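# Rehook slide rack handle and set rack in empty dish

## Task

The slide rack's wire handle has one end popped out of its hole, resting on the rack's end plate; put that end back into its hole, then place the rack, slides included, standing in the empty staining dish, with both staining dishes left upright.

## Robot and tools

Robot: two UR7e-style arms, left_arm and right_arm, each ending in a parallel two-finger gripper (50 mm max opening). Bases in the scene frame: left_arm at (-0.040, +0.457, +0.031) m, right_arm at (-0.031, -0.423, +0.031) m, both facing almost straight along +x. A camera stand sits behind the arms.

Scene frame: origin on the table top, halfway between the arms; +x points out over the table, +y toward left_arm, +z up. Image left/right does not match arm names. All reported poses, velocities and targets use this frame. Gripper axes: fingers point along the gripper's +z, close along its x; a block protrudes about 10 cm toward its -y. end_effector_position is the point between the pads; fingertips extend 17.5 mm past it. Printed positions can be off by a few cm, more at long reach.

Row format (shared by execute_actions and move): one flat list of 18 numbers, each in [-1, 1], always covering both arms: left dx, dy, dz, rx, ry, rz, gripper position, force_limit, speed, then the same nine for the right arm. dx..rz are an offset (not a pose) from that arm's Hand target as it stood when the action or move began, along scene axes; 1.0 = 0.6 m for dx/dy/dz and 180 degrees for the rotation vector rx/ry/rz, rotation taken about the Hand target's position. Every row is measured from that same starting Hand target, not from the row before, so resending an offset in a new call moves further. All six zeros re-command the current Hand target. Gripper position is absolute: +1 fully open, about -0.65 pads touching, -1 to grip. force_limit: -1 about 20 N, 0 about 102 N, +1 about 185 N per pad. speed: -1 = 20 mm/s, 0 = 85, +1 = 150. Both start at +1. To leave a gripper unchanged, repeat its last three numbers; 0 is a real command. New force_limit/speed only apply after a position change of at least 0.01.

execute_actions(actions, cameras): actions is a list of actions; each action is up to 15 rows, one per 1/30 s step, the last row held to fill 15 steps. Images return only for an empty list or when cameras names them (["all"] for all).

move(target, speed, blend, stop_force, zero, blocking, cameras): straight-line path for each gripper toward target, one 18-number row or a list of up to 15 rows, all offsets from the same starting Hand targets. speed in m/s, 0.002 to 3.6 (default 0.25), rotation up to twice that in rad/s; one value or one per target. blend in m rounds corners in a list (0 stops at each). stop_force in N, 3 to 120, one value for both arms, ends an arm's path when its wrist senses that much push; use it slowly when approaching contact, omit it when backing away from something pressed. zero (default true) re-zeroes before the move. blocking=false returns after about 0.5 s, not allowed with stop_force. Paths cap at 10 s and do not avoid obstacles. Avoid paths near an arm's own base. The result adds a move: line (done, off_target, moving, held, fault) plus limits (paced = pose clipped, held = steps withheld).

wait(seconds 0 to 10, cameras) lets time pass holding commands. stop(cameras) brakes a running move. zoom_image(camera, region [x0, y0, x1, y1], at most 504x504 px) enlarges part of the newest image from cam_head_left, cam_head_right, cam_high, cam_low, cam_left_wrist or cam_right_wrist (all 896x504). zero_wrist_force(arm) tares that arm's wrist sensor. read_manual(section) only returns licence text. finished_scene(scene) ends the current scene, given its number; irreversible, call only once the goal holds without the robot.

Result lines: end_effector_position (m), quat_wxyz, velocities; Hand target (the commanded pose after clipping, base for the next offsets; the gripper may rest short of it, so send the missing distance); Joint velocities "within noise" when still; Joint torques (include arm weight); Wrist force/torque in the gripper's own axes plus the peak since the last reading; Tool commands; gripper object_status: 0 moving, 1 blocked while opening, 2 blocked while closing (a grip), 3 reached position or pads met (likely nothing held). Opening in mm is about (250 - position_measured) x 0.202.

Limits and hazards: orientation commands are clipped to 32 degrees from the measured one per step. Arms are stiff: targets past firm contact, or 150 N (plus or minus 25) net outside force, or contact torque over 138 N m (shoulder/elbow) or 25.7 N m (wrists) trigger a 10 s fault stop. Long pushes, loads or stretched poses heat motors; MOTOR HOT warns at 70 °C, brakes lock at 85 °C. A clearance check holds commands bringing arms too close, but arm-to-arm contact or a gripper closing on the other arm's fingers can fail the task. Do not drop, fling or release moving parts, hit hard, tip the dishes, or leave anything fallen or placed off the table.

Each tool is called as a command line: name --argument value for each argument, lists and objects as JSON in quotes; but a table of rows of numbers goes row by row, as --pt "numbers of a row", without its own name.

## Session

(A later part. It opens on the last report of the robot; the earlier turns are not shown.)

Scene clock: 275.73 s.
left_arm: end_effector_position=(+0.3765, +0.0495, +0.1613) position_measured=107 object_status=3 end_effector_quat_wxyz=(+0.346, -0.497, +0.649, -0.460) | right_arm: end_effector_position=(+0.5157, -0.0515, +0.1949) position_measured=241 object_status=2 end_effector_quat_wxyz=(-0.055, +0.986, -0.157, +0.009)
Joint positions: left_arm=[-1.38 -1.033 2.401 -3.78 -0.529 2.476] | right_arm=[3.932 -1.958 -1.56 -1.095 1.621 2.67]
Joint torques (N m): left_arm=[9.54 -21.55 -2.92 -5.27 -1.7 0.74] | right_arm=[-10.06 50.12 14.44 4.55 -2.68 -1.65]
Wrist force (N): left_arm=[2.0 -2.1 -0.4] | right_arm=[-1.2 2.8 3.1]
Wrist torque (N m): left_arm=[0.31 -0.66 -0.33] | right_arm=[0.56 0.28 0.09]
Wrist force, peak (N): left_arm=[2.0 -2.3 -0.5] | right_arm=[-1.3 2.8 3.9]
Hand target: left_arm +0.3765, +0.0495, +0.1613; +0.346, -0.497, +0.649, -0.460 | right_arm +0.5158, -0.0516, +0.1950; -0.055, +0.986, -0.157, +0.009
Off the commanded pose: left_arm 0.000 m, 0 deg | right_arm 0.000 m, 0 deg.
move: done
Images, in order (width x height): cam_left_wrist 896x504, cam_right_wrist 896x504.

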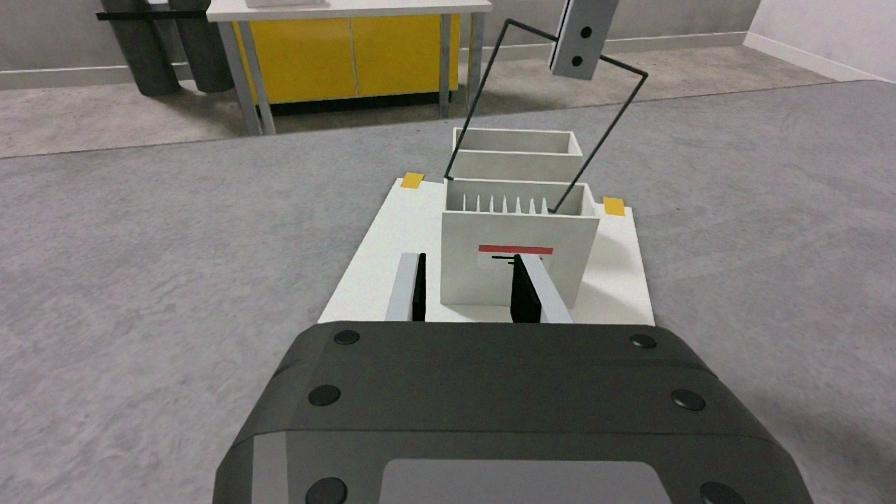

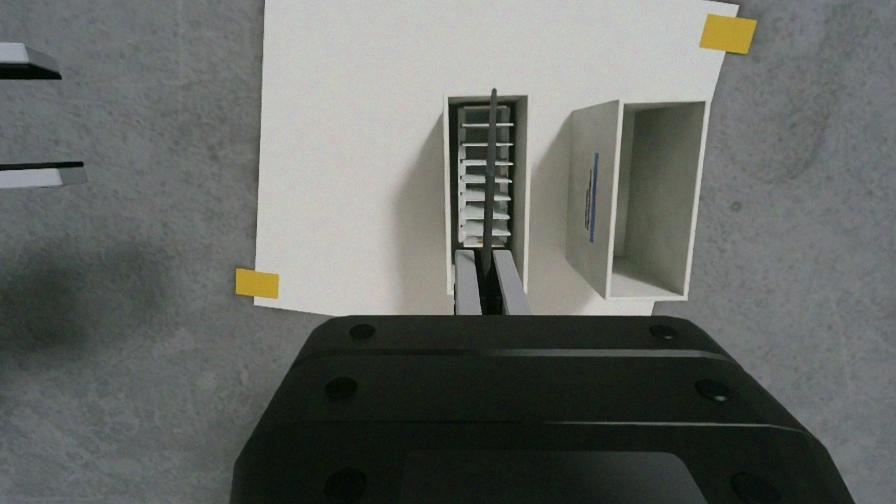

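move --pt "0 0 0 0 0 0 0.3 -0.9 -0.8 0.0015 0.0045 0 0 0 0 -1 -0.9 -0.6" --pt "0 0 0 0 0 0 0.3 -0.9 -0.8 -0.0025 -0.0075 0 0 0 0 -1 -0.9 -0.6" --speed 0.03 --cameras '["cam_left_wrist"]'

zoom_image --camera "cam_left_wrist" --region '[430, 100, 610, 230]'

Scene clock: 278.40 s.
left_arm: end_effector_position=(+0.3765, +0.0495, +0.1613) position_measured=107 object_status=3 end_effector_quat_wxyz=(+0.346, -0.497, +0.649, -0.460) | right_arm: end_effector_position=(+0.5143, -0.0563, +0.1949) position_measured=241 object_status=2 end_effector_quat_wxyz=(-0.055, +0.986, -0.157, +0.009) end_effector_velocity=(+0.002, +0.002, +0.001) end_effector_angular_velocity=(+0.002, -0.002, -0.001)
Joint positions: left_arm=[-1.38 -1.033 2.401 -3.78 -0.529 2.476] | right_arm=[3.928 -1.949 -1.573 -1.092 1.621 2.667]
Joint velocities: left_arm=[within noise] | right_arm=[0 -0.003 0.006 0 0 0.001]
Joint torques (N m): left_arm=[8.84 -22.42 -3.73 -5.11 -1.64 2.09] | right_arm=[4.69 30.86 37.55 2.65 2.98 0.5]
Wrist force (N): left_arm=[2.0 -2.0 -0.6] | right_arm=[-1.3 2.8 3.0]
Wrist torque (N m): left_arm=[0.32 -0.68 -0.32] | right_arm=[0.61 0.29 0.31]
Wrist force, peak (N): left_arm=[2.1 -2.2 -0.4] | right_arm=[-1.3 3.3 3.2]
Hand target: left_arm +0.3765, +0.0495, +0.1613; +0.346, -0.497, +0.649, -0.460 | right_arm +0.5143, -0.0561, +0.1950; -0.055, +0.986, -0.157, +0.009
Off the commanded pose: left_arm 0.000 m, 0 deg | right_arm 0.000 m, 0 deg.
move: done
Images, in order (width x height): cam_left_wrist 896x504.

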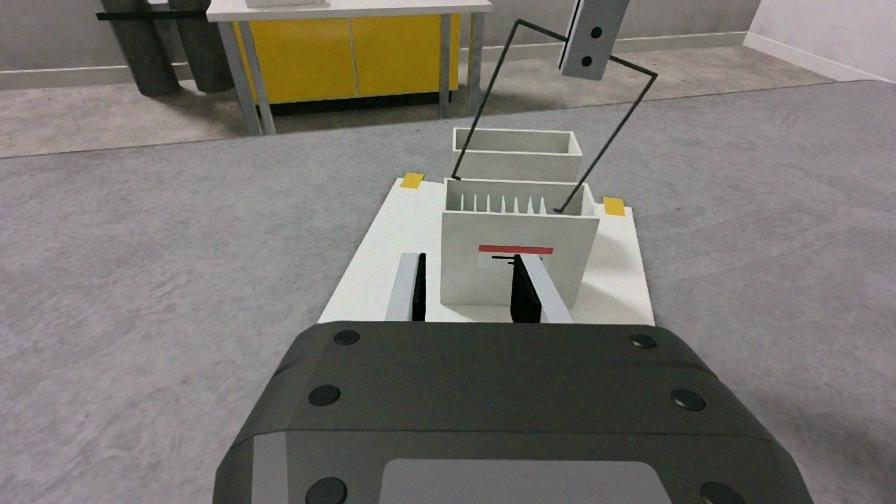

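Scaled by 2.800 from the camera's 896x504 image, which has a finer 1280x720 frame.

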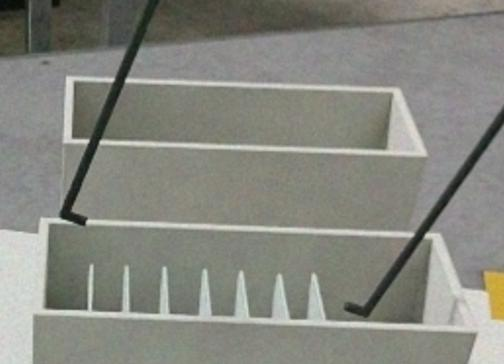

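move --pt "0 0 0 0 0 0 0.3 -0.9 -0.8 0 0 0.03 0 0 0 -1 -0.9 -0.6" --pt "0 0 0 0 0 0 0.3 -0.9 -0.8 0.0105 0.0313 0.0122 -0.0686 0.0225 0 -1 -0.9 -0.6" --speed 0.05 --cameras '["cam_left_wrist","cam_right_wrist"]'

zoom_image --camera "cam_left_wrist" --region '[400, 0, 680, 270]'

zoom_image --camera "cam_right_wrist" --region '[420, 0, 620, 320]'

Scene clock: 284.83 s.
left_arm: end_effector_position=(+0.3765, +0.0495, +0.1613) position_measured=107 object_status=3 end_effector_quat_wxyz=(+0.346, -0.497, +0.649, -0.460) | right_arm: end_effector_position=(+0.5206, -0.0372, +0.2023) position_measured=241 object_status=2 end_effector_quat_wxyz=(+0.057, +0.986, -0.157, -0.009)
Joint positions: left_arm=[-1.38 -1.033 2.401 -3.78 -0.529 2.476] | right_arm=[3.98 -2.074 -1.314 -1.43 1.522 2.719]
Joint torques (N m): left_arm=[8.5 -24.08 -6.71 -4.59 -1.59 2.06] | right_arm=[-11.22 54.23 15.47 4.77 2.39 -1.74]
Wrist force (N): left_arm=[2.0 -2.1 -0.6] | right_arm=[-1.7 2.3 2.8]
Wrist torque (N m): left_arm=[0.30 -0.68 -0.32] | right_arm=[0.54 0.35 0.06]
Wrist force, peak (N): left_arm=[2.0 -2.2 -0.5] | right_arm=[-1.3 2.9 4.2]
Hand target: left_arm +0.3765, +0.0495, +0.1613; +0.346, -0.497, +0.649, -0.460 | right_arm +0.5206, -0.0373, +0.2023; +0.057, +0.986, -0.157, -0.009
Off the commanded pose: left_arm 0.000 m, 0 deg | right_arm 0.000 m, 0 deg.
move: done
Images, in order (width x height): cam_left_wrist 896x504, cam_right_wrist 896x504.

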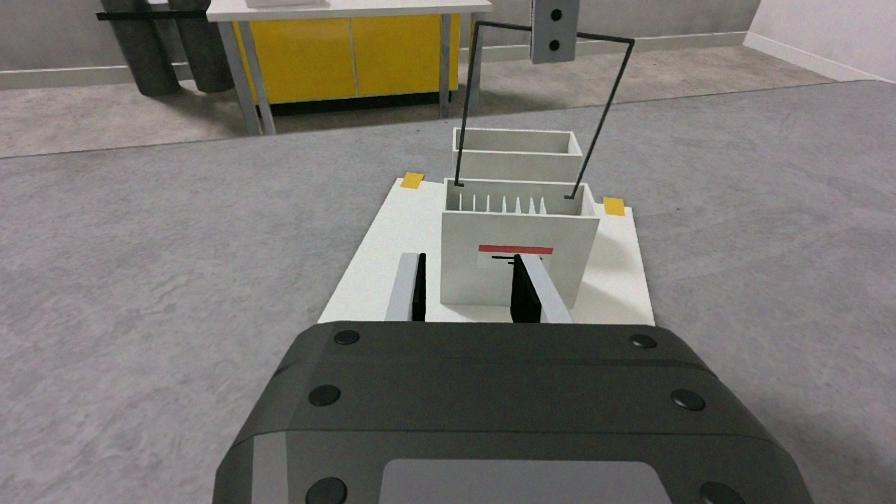

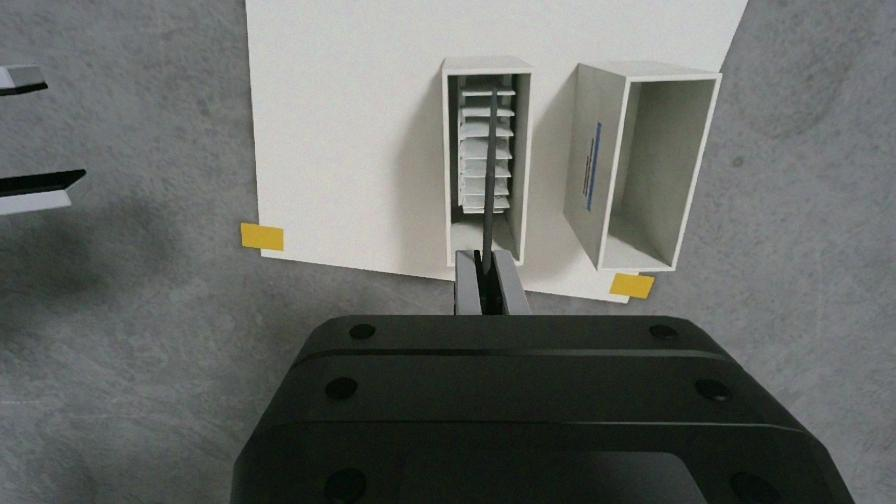

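Scaled by 1.800 from the camera's 896x504 image, which has a finer 1280x720 frame.

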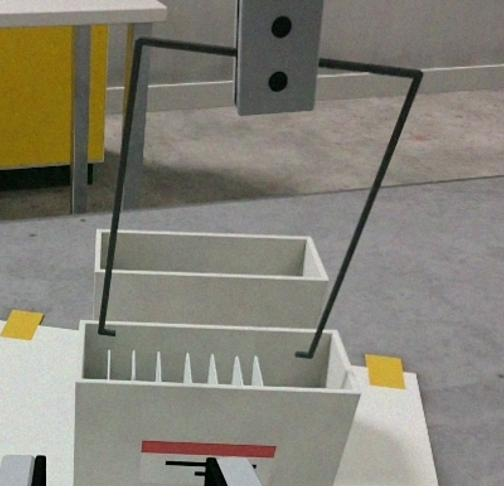

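Scaled by 1.575 from the camera's 896x504 image, which has a finer 1280x720 frame.

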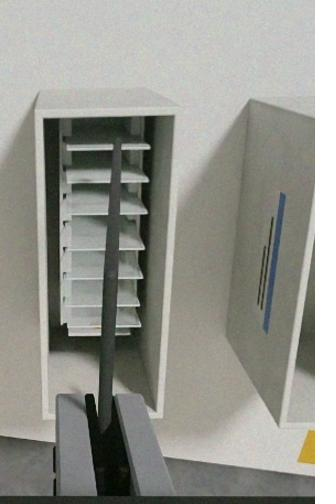

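move --pt "0.08 -0.025 0.0 0.0327 -0.0091 -0.0121 0.3 -0.9 -0.8 -0.0043 0.0014 0 0 0 0 -1 -0.9 -0.6" --pt "0.2603 -0.0772 -0.0208 0.0327 -0.0091 -0.0121 0.3 -0.9 -0.8 -0.0043 0.0014 0 0 0 0 -1 -0.9 -0.6" --speed '[0.15,0.08]' --blend 0.01 --cameras '["cam_left_wrist"]'

Scene clock: 290.13 s.
left_arm: end_effector_position=(+0.5327, +0.0033, +0.1487) position_measured=107 object_status=3 end_effector_quat_wxyz=(+0.372, -0.459, +0.676, -0.440) | right_arm: end_effector_position=(+0.5180, -0.0365, +0.2023) position_measured=241 object_status=2 end_effector_quat_wxyz=(+0.057, +0.986, -0.157, -0.009)
Joint positions: left_arm=[-1.063 -0.825 1.972 -3.796 -0.791 2.886] | right_arm=[3.984 -2.07 -1.32 -1.428 1.523 2.723]
Joint torques (N m): left_arm=[-8.22 -49.81 -10.69 -5.6 3.62 -2.48] | right_arm=[-10.46 35.26 39.51 0.7 1.59 -1.18]
Wrist force (N): left_arm=[1.6 -1.6 -0.1] | right_arm=[-1.7 2.0 2.6]
Wrist torque (N m): left_arm=[0.41 -0.65 -0.25] | right_arm=[0.49 0.36 0.07]
Wrist force, peak (N): left_arm=[2.2 -2.2 -0.7] | right_arm=[-2.0 2.5 3.0]
Hand target: left_arm +0.5326, +0.0032, +0.1488; +0.372, -0.459, +0.676, -0.440 | right_arm +0.5180, -0.0365, +0.2023; +0.057, +0.986, -0.157, -0.009
Off the commanded pose: left_arm 0.000 m, 0 deg | right_arm 0.000 m, 0 deg.
move: done
Images, in order (width x height): cam_left_wrist 896x504.

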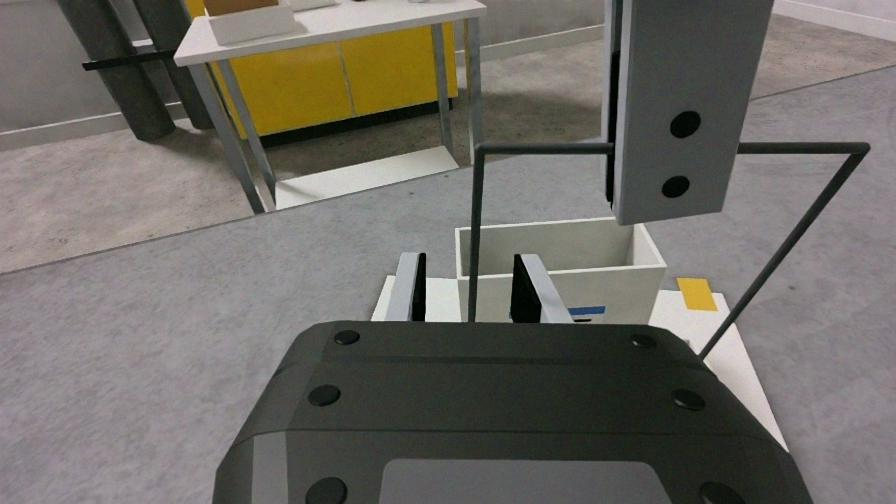

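move --target '[0,0,0,0,0,0,-1,-0.9,-0.6,0,0,0,0,0,0,-1,-0.9,-0.6]'

move --pt "0.0011 0.0033 0.0035 0.0079 -0.0026 0 -1 -0.9 -0.6 -0.0015 -0.0045 0.0012 0.0079 -0.0026 0 -1 -0.9 -0.6" --pt "0.0011 0.0033 -0.04 0.0079 -0.0026 0 -1 -0.9 -0.6 -0.0015 -0.0045 -0.0423 0.0079 -0.0026 0 -1 -0.9 -0.6" --speed 0.04

move --pt "0 0 -0.0073 0 0 0 -1 -0.9 -0.6 0 0 -0.0073 0 0 0 -1 -0.9 -0.6" --speed 0.02 --cameras '["cam_high","cam_right_wrist","cam_head_right"]'

zoom_image --camera "cam_high" --region '[410, 205, 470, 265]'

zoom_image --camera "cam_head_right" --region '[468, 288, 500, 312]'

zoom_image --camera "cam_right_wrist" --region '[420, 0, 620, 320]'

Scene clock: 292.93 s.
left_arm: end_effector_position=(+0.5326, +0.0032, +0.1488) position_measured=241 object_status=2 end_effector_quat_wxyz=(+0.372, -0.459, +0.676, -0.440) | right_arm: end_effector_position=(+0.5180, -0.0365, +0.2023) position_measured=241 object_status=2 end_effector_quat_wxyz=(+0.057, +0.986, -0.157, -0.009)
Joint positions: left_arm=[-1.063 -0.825 1.972 -3.796 -0.791 2.886] | right_arm=[3.984 -2.07 -1.32 -1.429 1.523 2.723]
Joint torques (N m): left_arm=[-10.61 -51.64 -19.11 -5.27 1.46 -2.23] | right_arm=[-10.59 35.86 39.2 2.4 -0.17 -1.09]
Wrist force (N): left_arm=[-2.2 -0.1 0.4] | right_arm=[-1.9 6.7 2.1]
Wrist torque (N m): left_arm=[0.41 -0.64 -0.41] | right_arm=[0.57 0.38 0.08]
Wrist force, peak (N): left_arm=[2.0 -1.9 0.1] | right_arm=[-1.9 6.7 2.1]
Hand target: left_arm +0.5326, +0.0032, +0.1488; +0.372, -0.459, +0.676, -0.440 | right_arm +0.5180, -0.0365, +0.2023; +0.057, +0.986, -0.157, -0.009
Off the commanded pose: left_arm 0.000 m, 0 deg | right_arm 0.000 m, 0 deg.
move: done

Scene clock: 294.43 s.
left_arm: end_effector_position=(+0.5334, +0.0053, +0.1248) position_measured=241 object_status=2 end_effector_quat_wxyz=(+0.380, -0.453, +0.680, -0.434) end_effector_velocity=(+0.000, +0.000, +0.002) end_effector_angular_velocity=(-0.001, +0.000, -0.001) | right_arm: end_effector_position=(+0.5171, -0.0393, +0.1767) position_measured=241 object_status=2 end_effector_quat_wxyz=(+0.044, +0.987, -0.157, -0.007) end_effector_velocity=(-0.001, -0.001, +0.001) end_effector_angular_velocity=(-0.003, +0.003, +0.000)
Joint positions: left_arm=[-1.063 -0.768 1.963 -3.842 -0.782 2.908] | right_arm=[3.978 -2.069 -1.393 -1.332 1.533 2.716]
Joint velocities: left_arm=[0 -0.005 0 0.004 -0.001 -0.001] | right_arm=[0 0 0.003 -0.008 0 0]
Joint torques (N m): left_arm=[-23.53 -22.74 2.26 9 -12.41 -0.5] | right_arm=[5.28 29.61 30.34 3.46 3.1 0.77]
Wrist force (N): left_arm=[-26.3 -49.5 -16.5] | right_arm=[-6.4 30.7 -34.0]
Wrist torque (N m): left_arm=[-0.31 -1.11 0.35] | right_arm=[0.79 0.45 0.22]
Wrist force, peak (N): left_arm=[-26.5 -56.0 -17.3] | right_arm=[-7.0 31.7 -35.0]
Hand target: left_arm +0.5333, +0.0052, +0.1248; +0.380, -0.453, +0.680, -0.433 | right_arm +0.5171, -0.0392, +0.1769; +0.044, +0.987, -0.157, -0.007
Off the commanded pose: left_arm 0.000 m, 0 deg | right_arm 0.000 m, 0 deg.
move: done

Scene clock: 295.13 s.
left_arm: end_effector_position=(+0.5333, +0.0053, +0.1205) position_measured=241 object_status=2 end_effector_quat_wxyz=(+0.380, -0.453, +0.680, -0.434) | right_arm: end_effector_position=(+0.5171, -0.0392, +0.1725) position_measured=241 object_status=2 end_effector_quat_wxyz=(+0.044, +0.987, -0.157, -0.007)
Joint positions: left_arm=[-1.063 -0.758 1.961 -3.85 -0.782 2.908] | right_arm=[3.978 -2.072 -1.4 -1.322 1.533 2.716]
Joint torques (N m): left_arm=[-26.87 -11.2 -3.76 9.39 -12.46 1.78] | right_arm=[19.51 13.06 11.01 5.65 4.2 0.81]
Wrist force (N): left_arm=[-30.9 -63.4 -20.1] | right_arm=[-7.5 33.8 -40.0]
Wrist torque (N m): left_arm=[-0.29 -1.21 0.44] | right_arm=[0.97 0.47 0.19]
Wrist force, peak (N): left_arm=[-31.0 -63.4 -20.0] | right_arm=[-7.6 33.8 -40.2]
Hand target: left_arm +0.5333, +0.0052, +0.1204; +0.380, -0.453, +0.680, -0.433 | right_arm +0.5171, -0.0392, +0.1725; +0.044, +0.987, -0.157, -0.007
Off the commanded pose: left_arm 0.000 m, 0 deg | right_arm 0.000 m, 0 deg.
move: done
Images, in order (width x height): cam_head_right 896x504, cam_high 896x504, cam_right_wrist 896x504.

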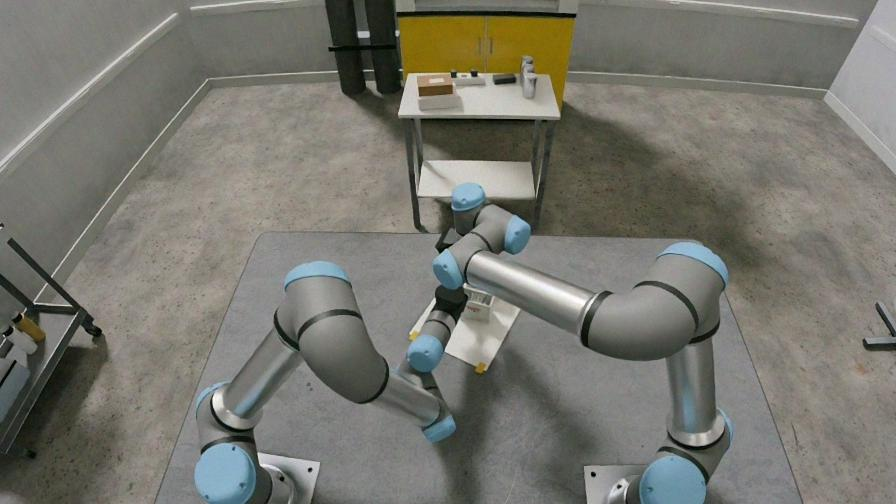

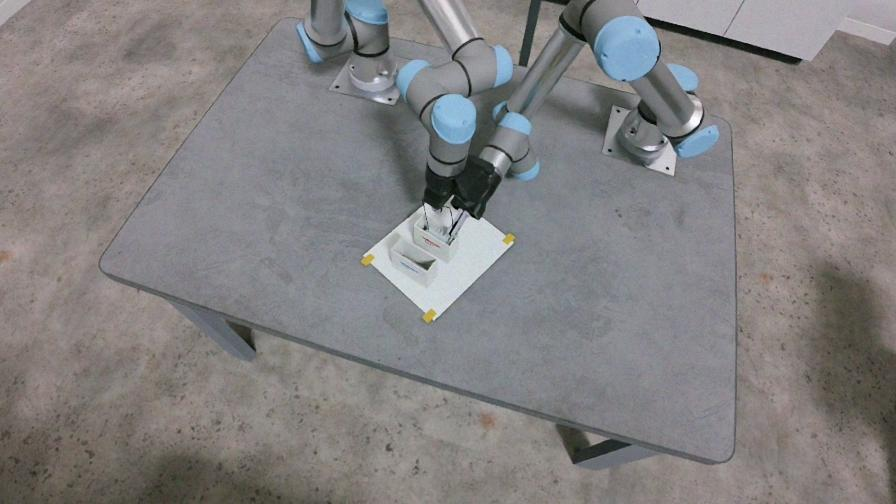

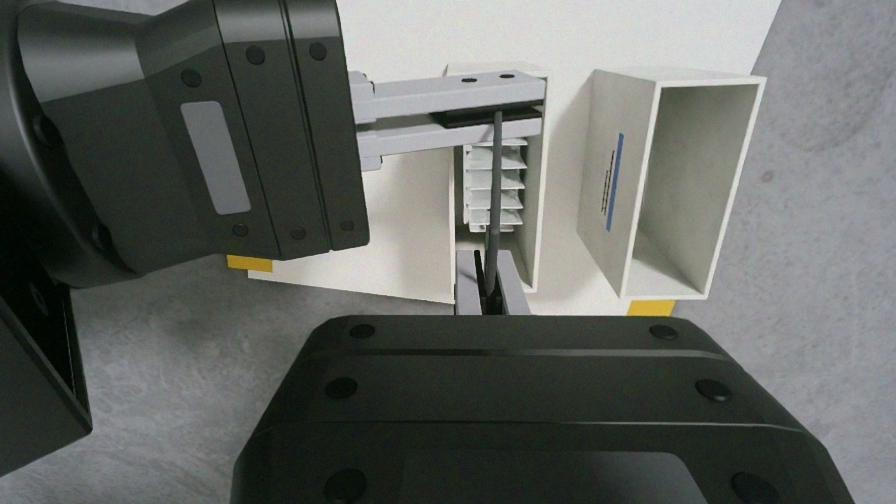

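Scaled by 8.400 from the camera's 896x504 image, which has a finer 1280x720 frame.

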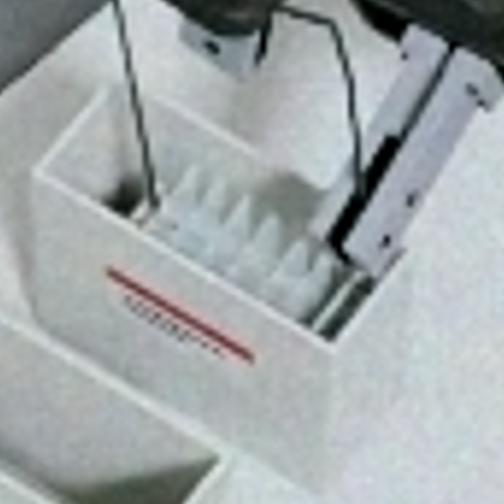

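Scaled by 15.750 from the camera's 896x504 image, which has a finer 1280x720 frame.

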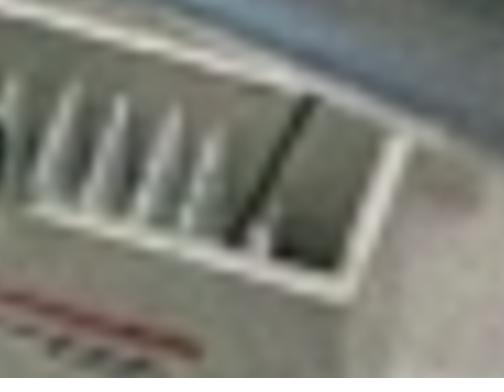

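Scaled by 1.575 from the camera's 896x504 image, which has a finer 1280x720 frame.

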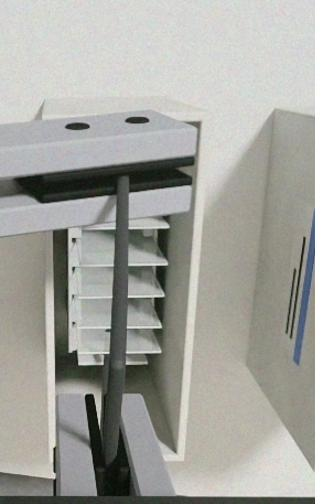

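move --pt "0 0 0.05 0 0 0 -1 -0.9 -0.6 0 0 0.05 0 0 0 -1 -0.9 -0.6" --speed 0.08 --cameras '["cam_high","cam_left_wrist","cam_right_wrist","cam_head_right"]'

Scene clock: 302.80 s.
left_arm: end_effector_position=(+0.5333, +0.0052, +0.1503) position_measured=241 object_status=2 end_effector_quat_wxyz=(+0.380, -0.453, +0.680, -0.433) end_effector_velocity=(+0.000, +0.000, -0.001) end_effector_angular_velocity=(-0.003, -0.001, +0.001) | right_arm: end_effector_position=(+0.5171, -0.0391, +0.2027) position_measured=241 object_status=2 end_effector_quat_wxyz=(+0.044, +0.987, -0.157, -0.007) end_effector_velocity=(+0.000, +0.000, -0.003) end_effector_angular_velocity=(-0.002, +0.001, +0.000)
Joint positions: left_arm=[-1.063 -0.829 1.973 -3.79 -0.782 2.909] | right_arm=[3.978 -2.051 -1.352 -1.391 1.533 2.716]
Joint velocities: left_arm=[0.001 0.003 0 -0.005 0 -0.001] | right_arm=[0 -0.002 -0.004 0.005 0 0]
Joint torques (N m): left_arm=[10.6 -39.09 -20.96 -7.44 4.51 -2.78] | right_arm=[-9.92 30.66 10.73 4.03 1.7 0.66]
Wrist force (N): left_arm=[4.6 6.5 2.8] | right_arm=[-2.4 1.0 -4.9]
Wrist torque (N m): left_arm=[0.54 -0.91 0.24] | right_arm=[0.47 0.38 0.29]
Wrist force, peak (N): left_arm=[-31.1 -63.4 -19.8] | right_arm=[-7.2 34.1 -40.2]
Hand target: left_arm +0.5333, +0.0052, +0.1504; +0.380, -0.453, +0.680, -0.433 | right_arm +0.5171, -0.0392, +0.2025; +0.044, +0.987, -0.157, -0.007
Off the commanded pose: left_arm 0.000 m, 0 deg | right_arm 0.000 m, 0 deg.
move: done
Images, in order (width x height): cam_head_right 896x504, cam_high 896x504, cam_left_wrist 896x504, cam_right_wrist 896x504.

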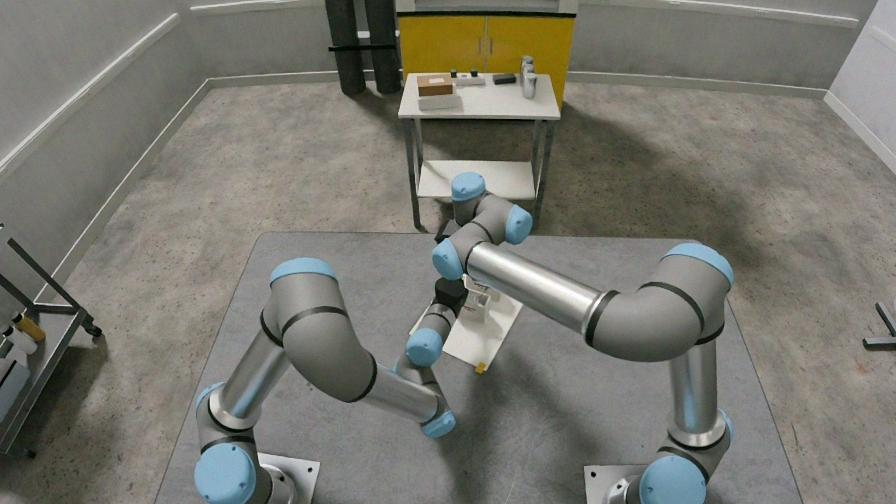

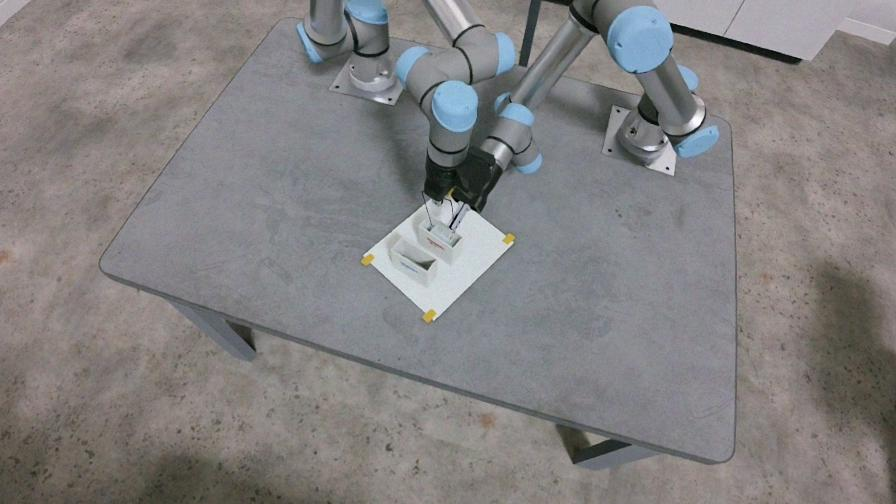

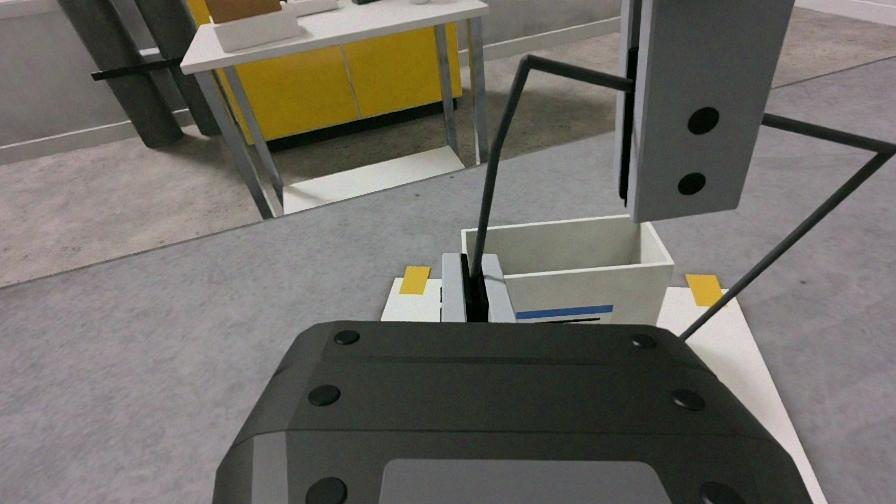

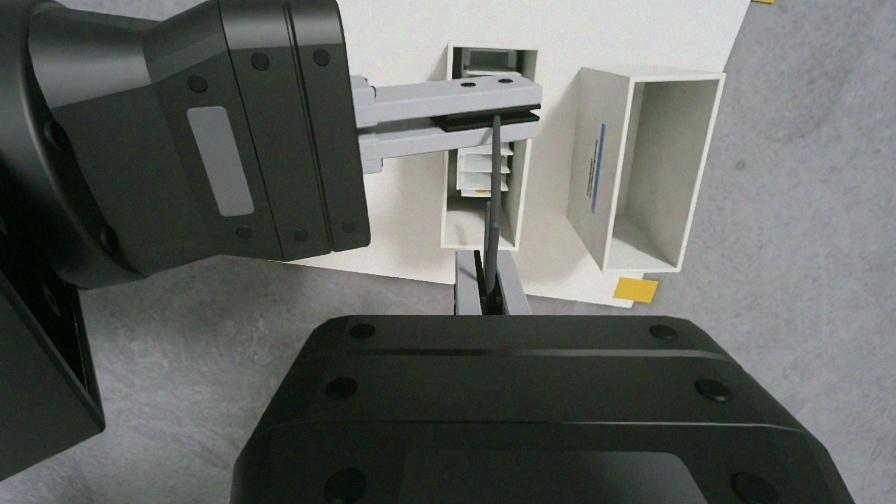

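move --pt "0 0 0 0 0 0 0.3 -0.9 -0.6 0 0 0 0 0 0 -1 -0.9 -0.6" --pt "-0.2613 0.0738 0.063 0 0 0 0.3 -0.9 -0.6 0 0 0 0 0 0 -1 -0.9 -0.6" --cameras '["cam_left_wrist","cam_high","cam_right_wrist"]'

zoom_image --camera "cam_high" --region '[400, 180, 490, 280]'

Scene clock: 314.80 s.
left_arm: end_effector_position=(+0.3766, +0.0494, +0.1882) position_measured=107 object_status=3 end_effector_quat_wxyz=(+0.380, -0.453, +0.680, -0.433) | right_arm: end_effector_position=(+0.5171, -0.0392, +0.2025) position_measured=241 object_status=2 end_effector_quat_wxyz=(+0.044, +0.987, -0.157, -0.007)
Joint positions: left_arm=[-1.383 -1.125 2.4 -3.675 -0.519 2.603] | right_arm=[3.978 -2.051 -1.352 -1.391 1.533 2.716]
Joint torques (N m): left_arm=[-11.15 -34.7 -1.49 -3.5 1.98 -0.96] | right_arm=[12.21 53.95 39.14 2.19 -1.46 0.45]
Wrist force (N): left_arm=[4.2 -0.7 -1.3] | right_arm=[-1.6 2.3 2.9]
Wrist torque (N m): left_arm=[0.56 -1.08 -0.35] | right_arm=[0.54 0.33 0.28]
Wrist force, peak (N): left_arm=[4.8 7.8 3.5] | right_arm=[-2.5 5.7 -6.0]
Hand target: left_arm +0.3765, +0.0495, +0.1882; +0.380, -0.453, +0.680, -0.433 | right_arm +0.5171, -0.0392, +0.2025; +0.044, +0.987, -0.157, -0.007
Off the commanded pose: left_arm 0.000 m, 0 deg | right_arm 0.000 m, 0 deg.
move: done
Images, in order (width x height): cam_high 896x504, cam_left_wrist 896x504, cam_right_wrist 896x504.

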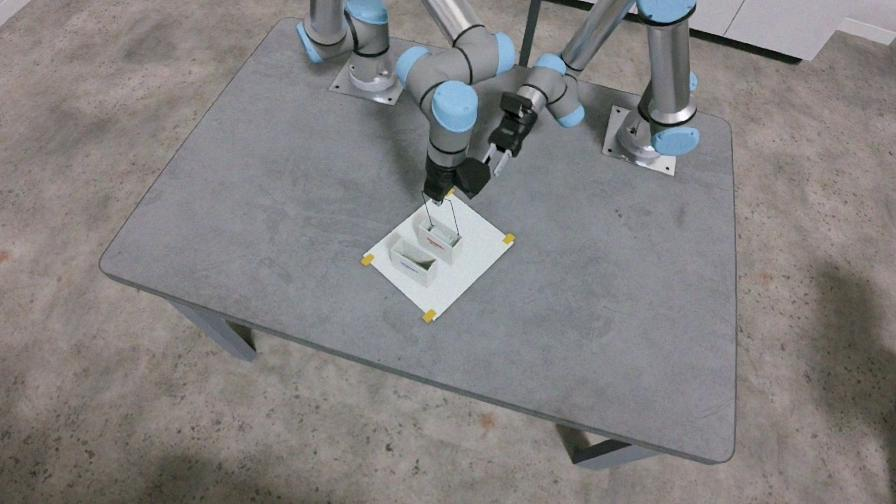

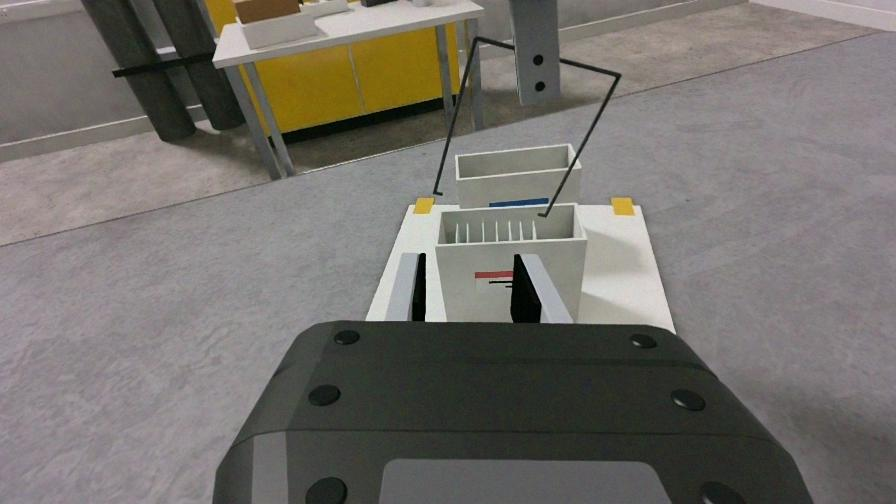

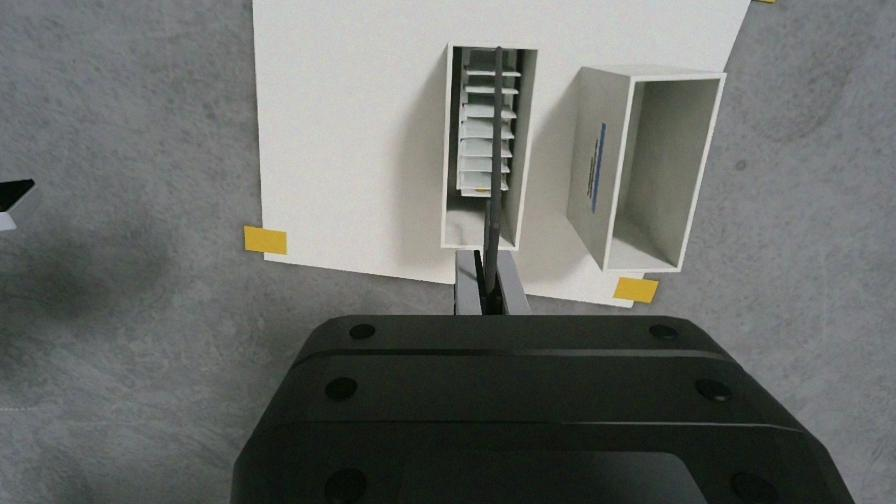

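Scaled by 5.040 from the camera's 896x504 image, which has a finer 1280x720 frame.

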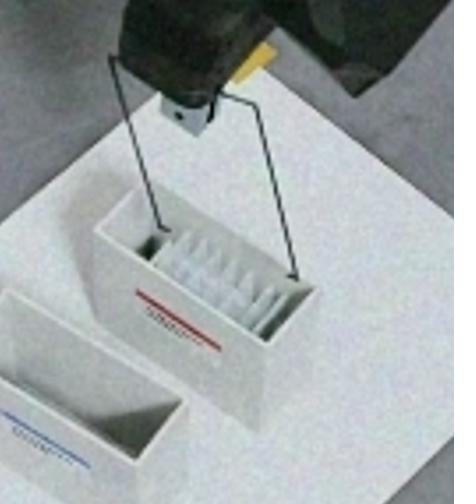

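move --target '[0,0,0,-0.0138,0.0039,0.0051,0.3,-0.9,-0.6,0,0,0,0,0,0,-1,-0.9,-0.6]' --cameras '["cam_left_wrist"]'

zoom_image --camera "cam_left_wrist" --region '[400, 20, 660, 260]'

Scene clock: 316.97 s.
left_arm: end_effector_position=(+0.3765, +0.0494, +0.1882) position_measured=107 object_status=3 end_effector_quat_wxyz=(+0.370, -0.469, +0.669, -0.442) end_effector_velocity=(+0.000, +0.001, +0.000) end_effector_angular_velocity=(+0.007, -0.001, -0.002) | right_arm: end_effector_position=(+0.5171, -0.0392, +0.2025) position_measured=241 object_status=2 end_effector_quat_wxyz=(+0.044, +0.987, -0.157, -0.007)
Joint positions: left_arm=[-1.383 -1.126 2.4 -3.674 -0.519 2.554] | right_arm=[3.978 -2.051 -1.352 -1.391 1.533 2.716]
Joint velocities: left_arm=[0.001 0 0.001 0 -0.001 0.006] | right_arm=[within noise]
Joint torques (N m): left_arm=[8.71 -36.7 -1.75 -0.8 -1.64 2.6] | right_arm=[12.67 53.47 39.96 0.68 -2.16 0.58]
Wrist force (N): left_arm=[4.2 -0.8 -1.3] | right_arm=[-1.8 2.3 2.7]
Wrist torque (N m): left_arm=[0.52 -1.05 -0.29] | right_arm=[0.55 0.38 0.28]
Wrist force, peak (N): left_arm=[4.4 -0.9 -1.2] | right_arm=[-1.9 2.3 3.0]
Hand target: left_arm +0.3765, +0.0495, +0.1882; +0.370, -0.469, +0.669, -0.442 | right_arm +0.5171, -0.0392, +0.2025; +0.044, +0.987, -0.157, -0.007
Off the commanded pose: left_arm 0.000 m, 0 deg | right_arm 0.000 m, 0 deg.
move: done
Images, in order (width x height): cam_left_wrist 896x504.

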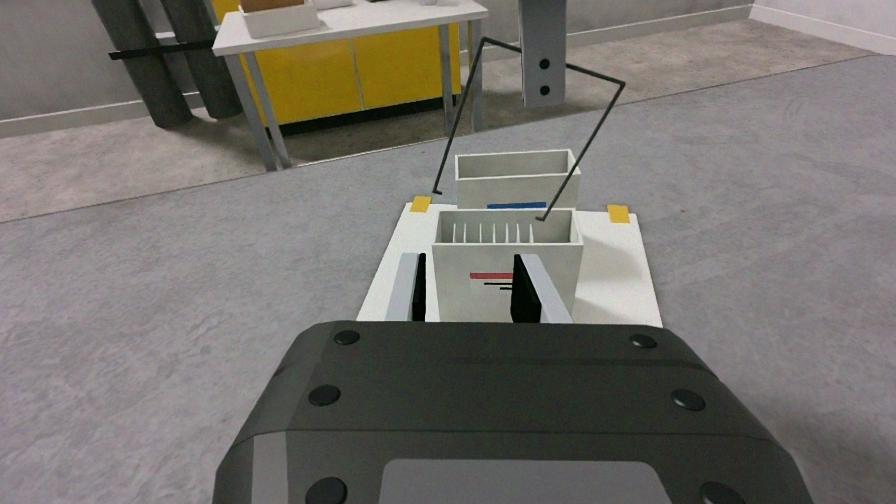

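Scaled by 1.938 from the camera's 896x504 image, which has a finer 1280x720 frame.

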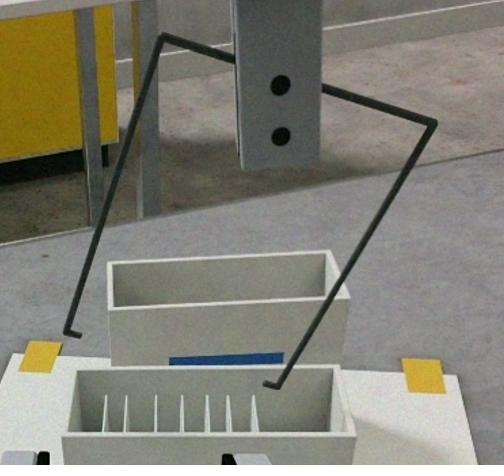

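execute_actions --actions '[]' --cameras '["cam_right_wrist","cam_head_right"]'

zoom_image --camera "cam_right_wrist" --region '[420, 30, 560, 270]'

zoom_image --camera "cam_head_right" --region '[460, 270, 520, 320]'

Scene clock: 337.20 s.
left_arm: end_effector_position=(+0.3765, +0.0495, +0.1882) position_measured=107 object_status=3 end_effector_quat_wxyz=(+0.370, -0.469, +0.669, -0.442) | right_arm: end_effector_position=(+0.5171, -0.0392, +0.2025) position_measured=241 object_status=2 end_effector_quat_wxyz=(+0.044, +0.987, -0.157, -0.007)
Joint positions: left_arm=[-1.383 -1.126 2.4 -3.674 -0.519 2.554] | right_arm=[3.978 -2.051 -1.352 -1.391 1.533 2.716]
Joint velocities: within noise
Joint torques (N m): left_arm=[9.16 -25.18 -10.12 -5.26 -1.54 2.4] | right_arm=[11.52 53.22 39.41 0.72 -2.37 0.44]
Wrist force (N): left_arm=[4.3 -0.6 -1.0] | right_arm=[-1.7 2.2 2.9]
Wrist torque (N m): left_arm=[0.56 -1.08 -0.33] | right_arm=[0.53 0.36 0.28]
Wrist force, peak (N): left_arm=[4.4 -0.9 -1.1] | right_arm=[-1.7 2.5 3.1]
Hand target: left_arm +0.3765, +0.0495, +0.1882; +0.370, -0.469, +0.669, -0.442 | right_arm +0.5171, -0.0392, +0.2025; +0.044, +0.987, -0.157, -0.007
Tool commands: left_gripper/position=+0.3 left_gripper/force_limit=-0.9 left_gripper/speed=-0.6 right_gripper/position=-1.0 right_gripper/force_limit=-0.9 right_gripper/speed=-0.6
Off the commanded pose: left_arm 0.000 m, 0 deg | right_arm 0.000 m, 0 deg.
Images, in order (width x height): cam_head_right 896x504, cam_right_wrist 896x504.

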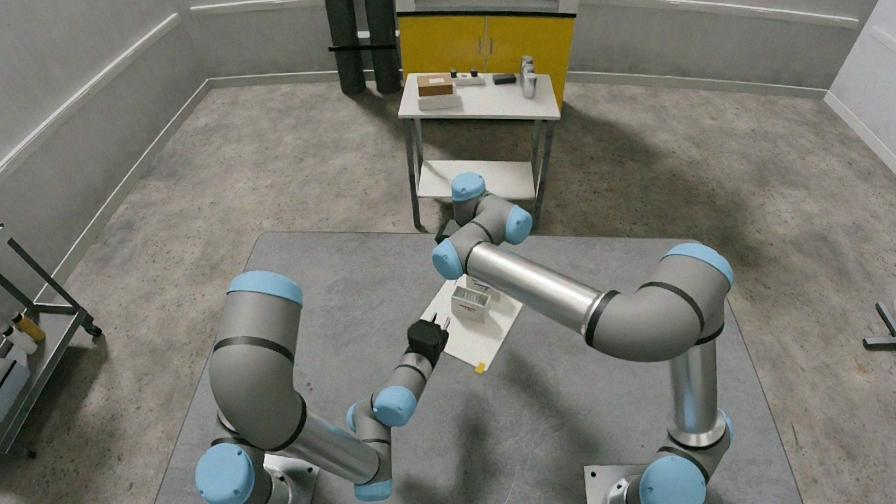

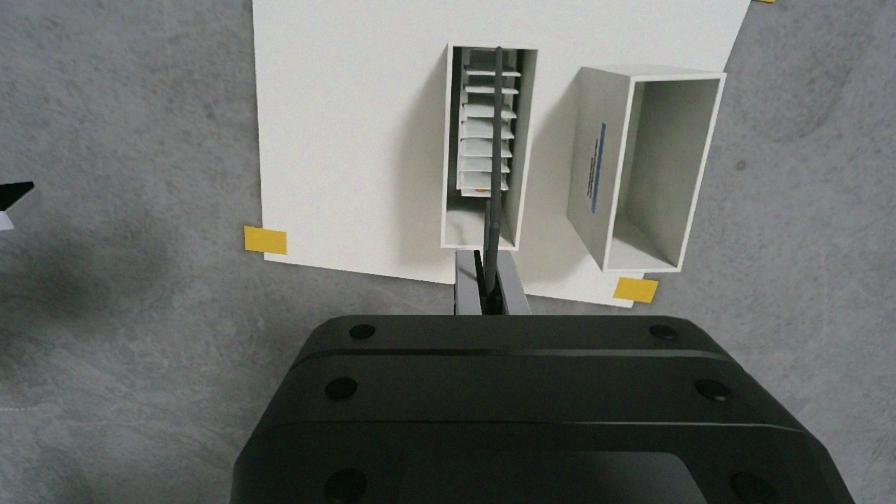

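Scaled by 2.100 from the camera's 896x504 image, which has a finer 1280x720 frame.

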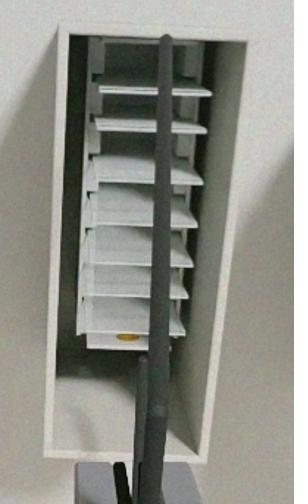

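Scaled by 8.400 from the camera's 896x504 image, which has a finer 1280x720 frame.

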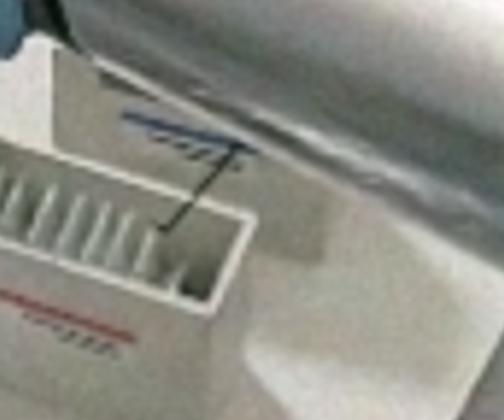

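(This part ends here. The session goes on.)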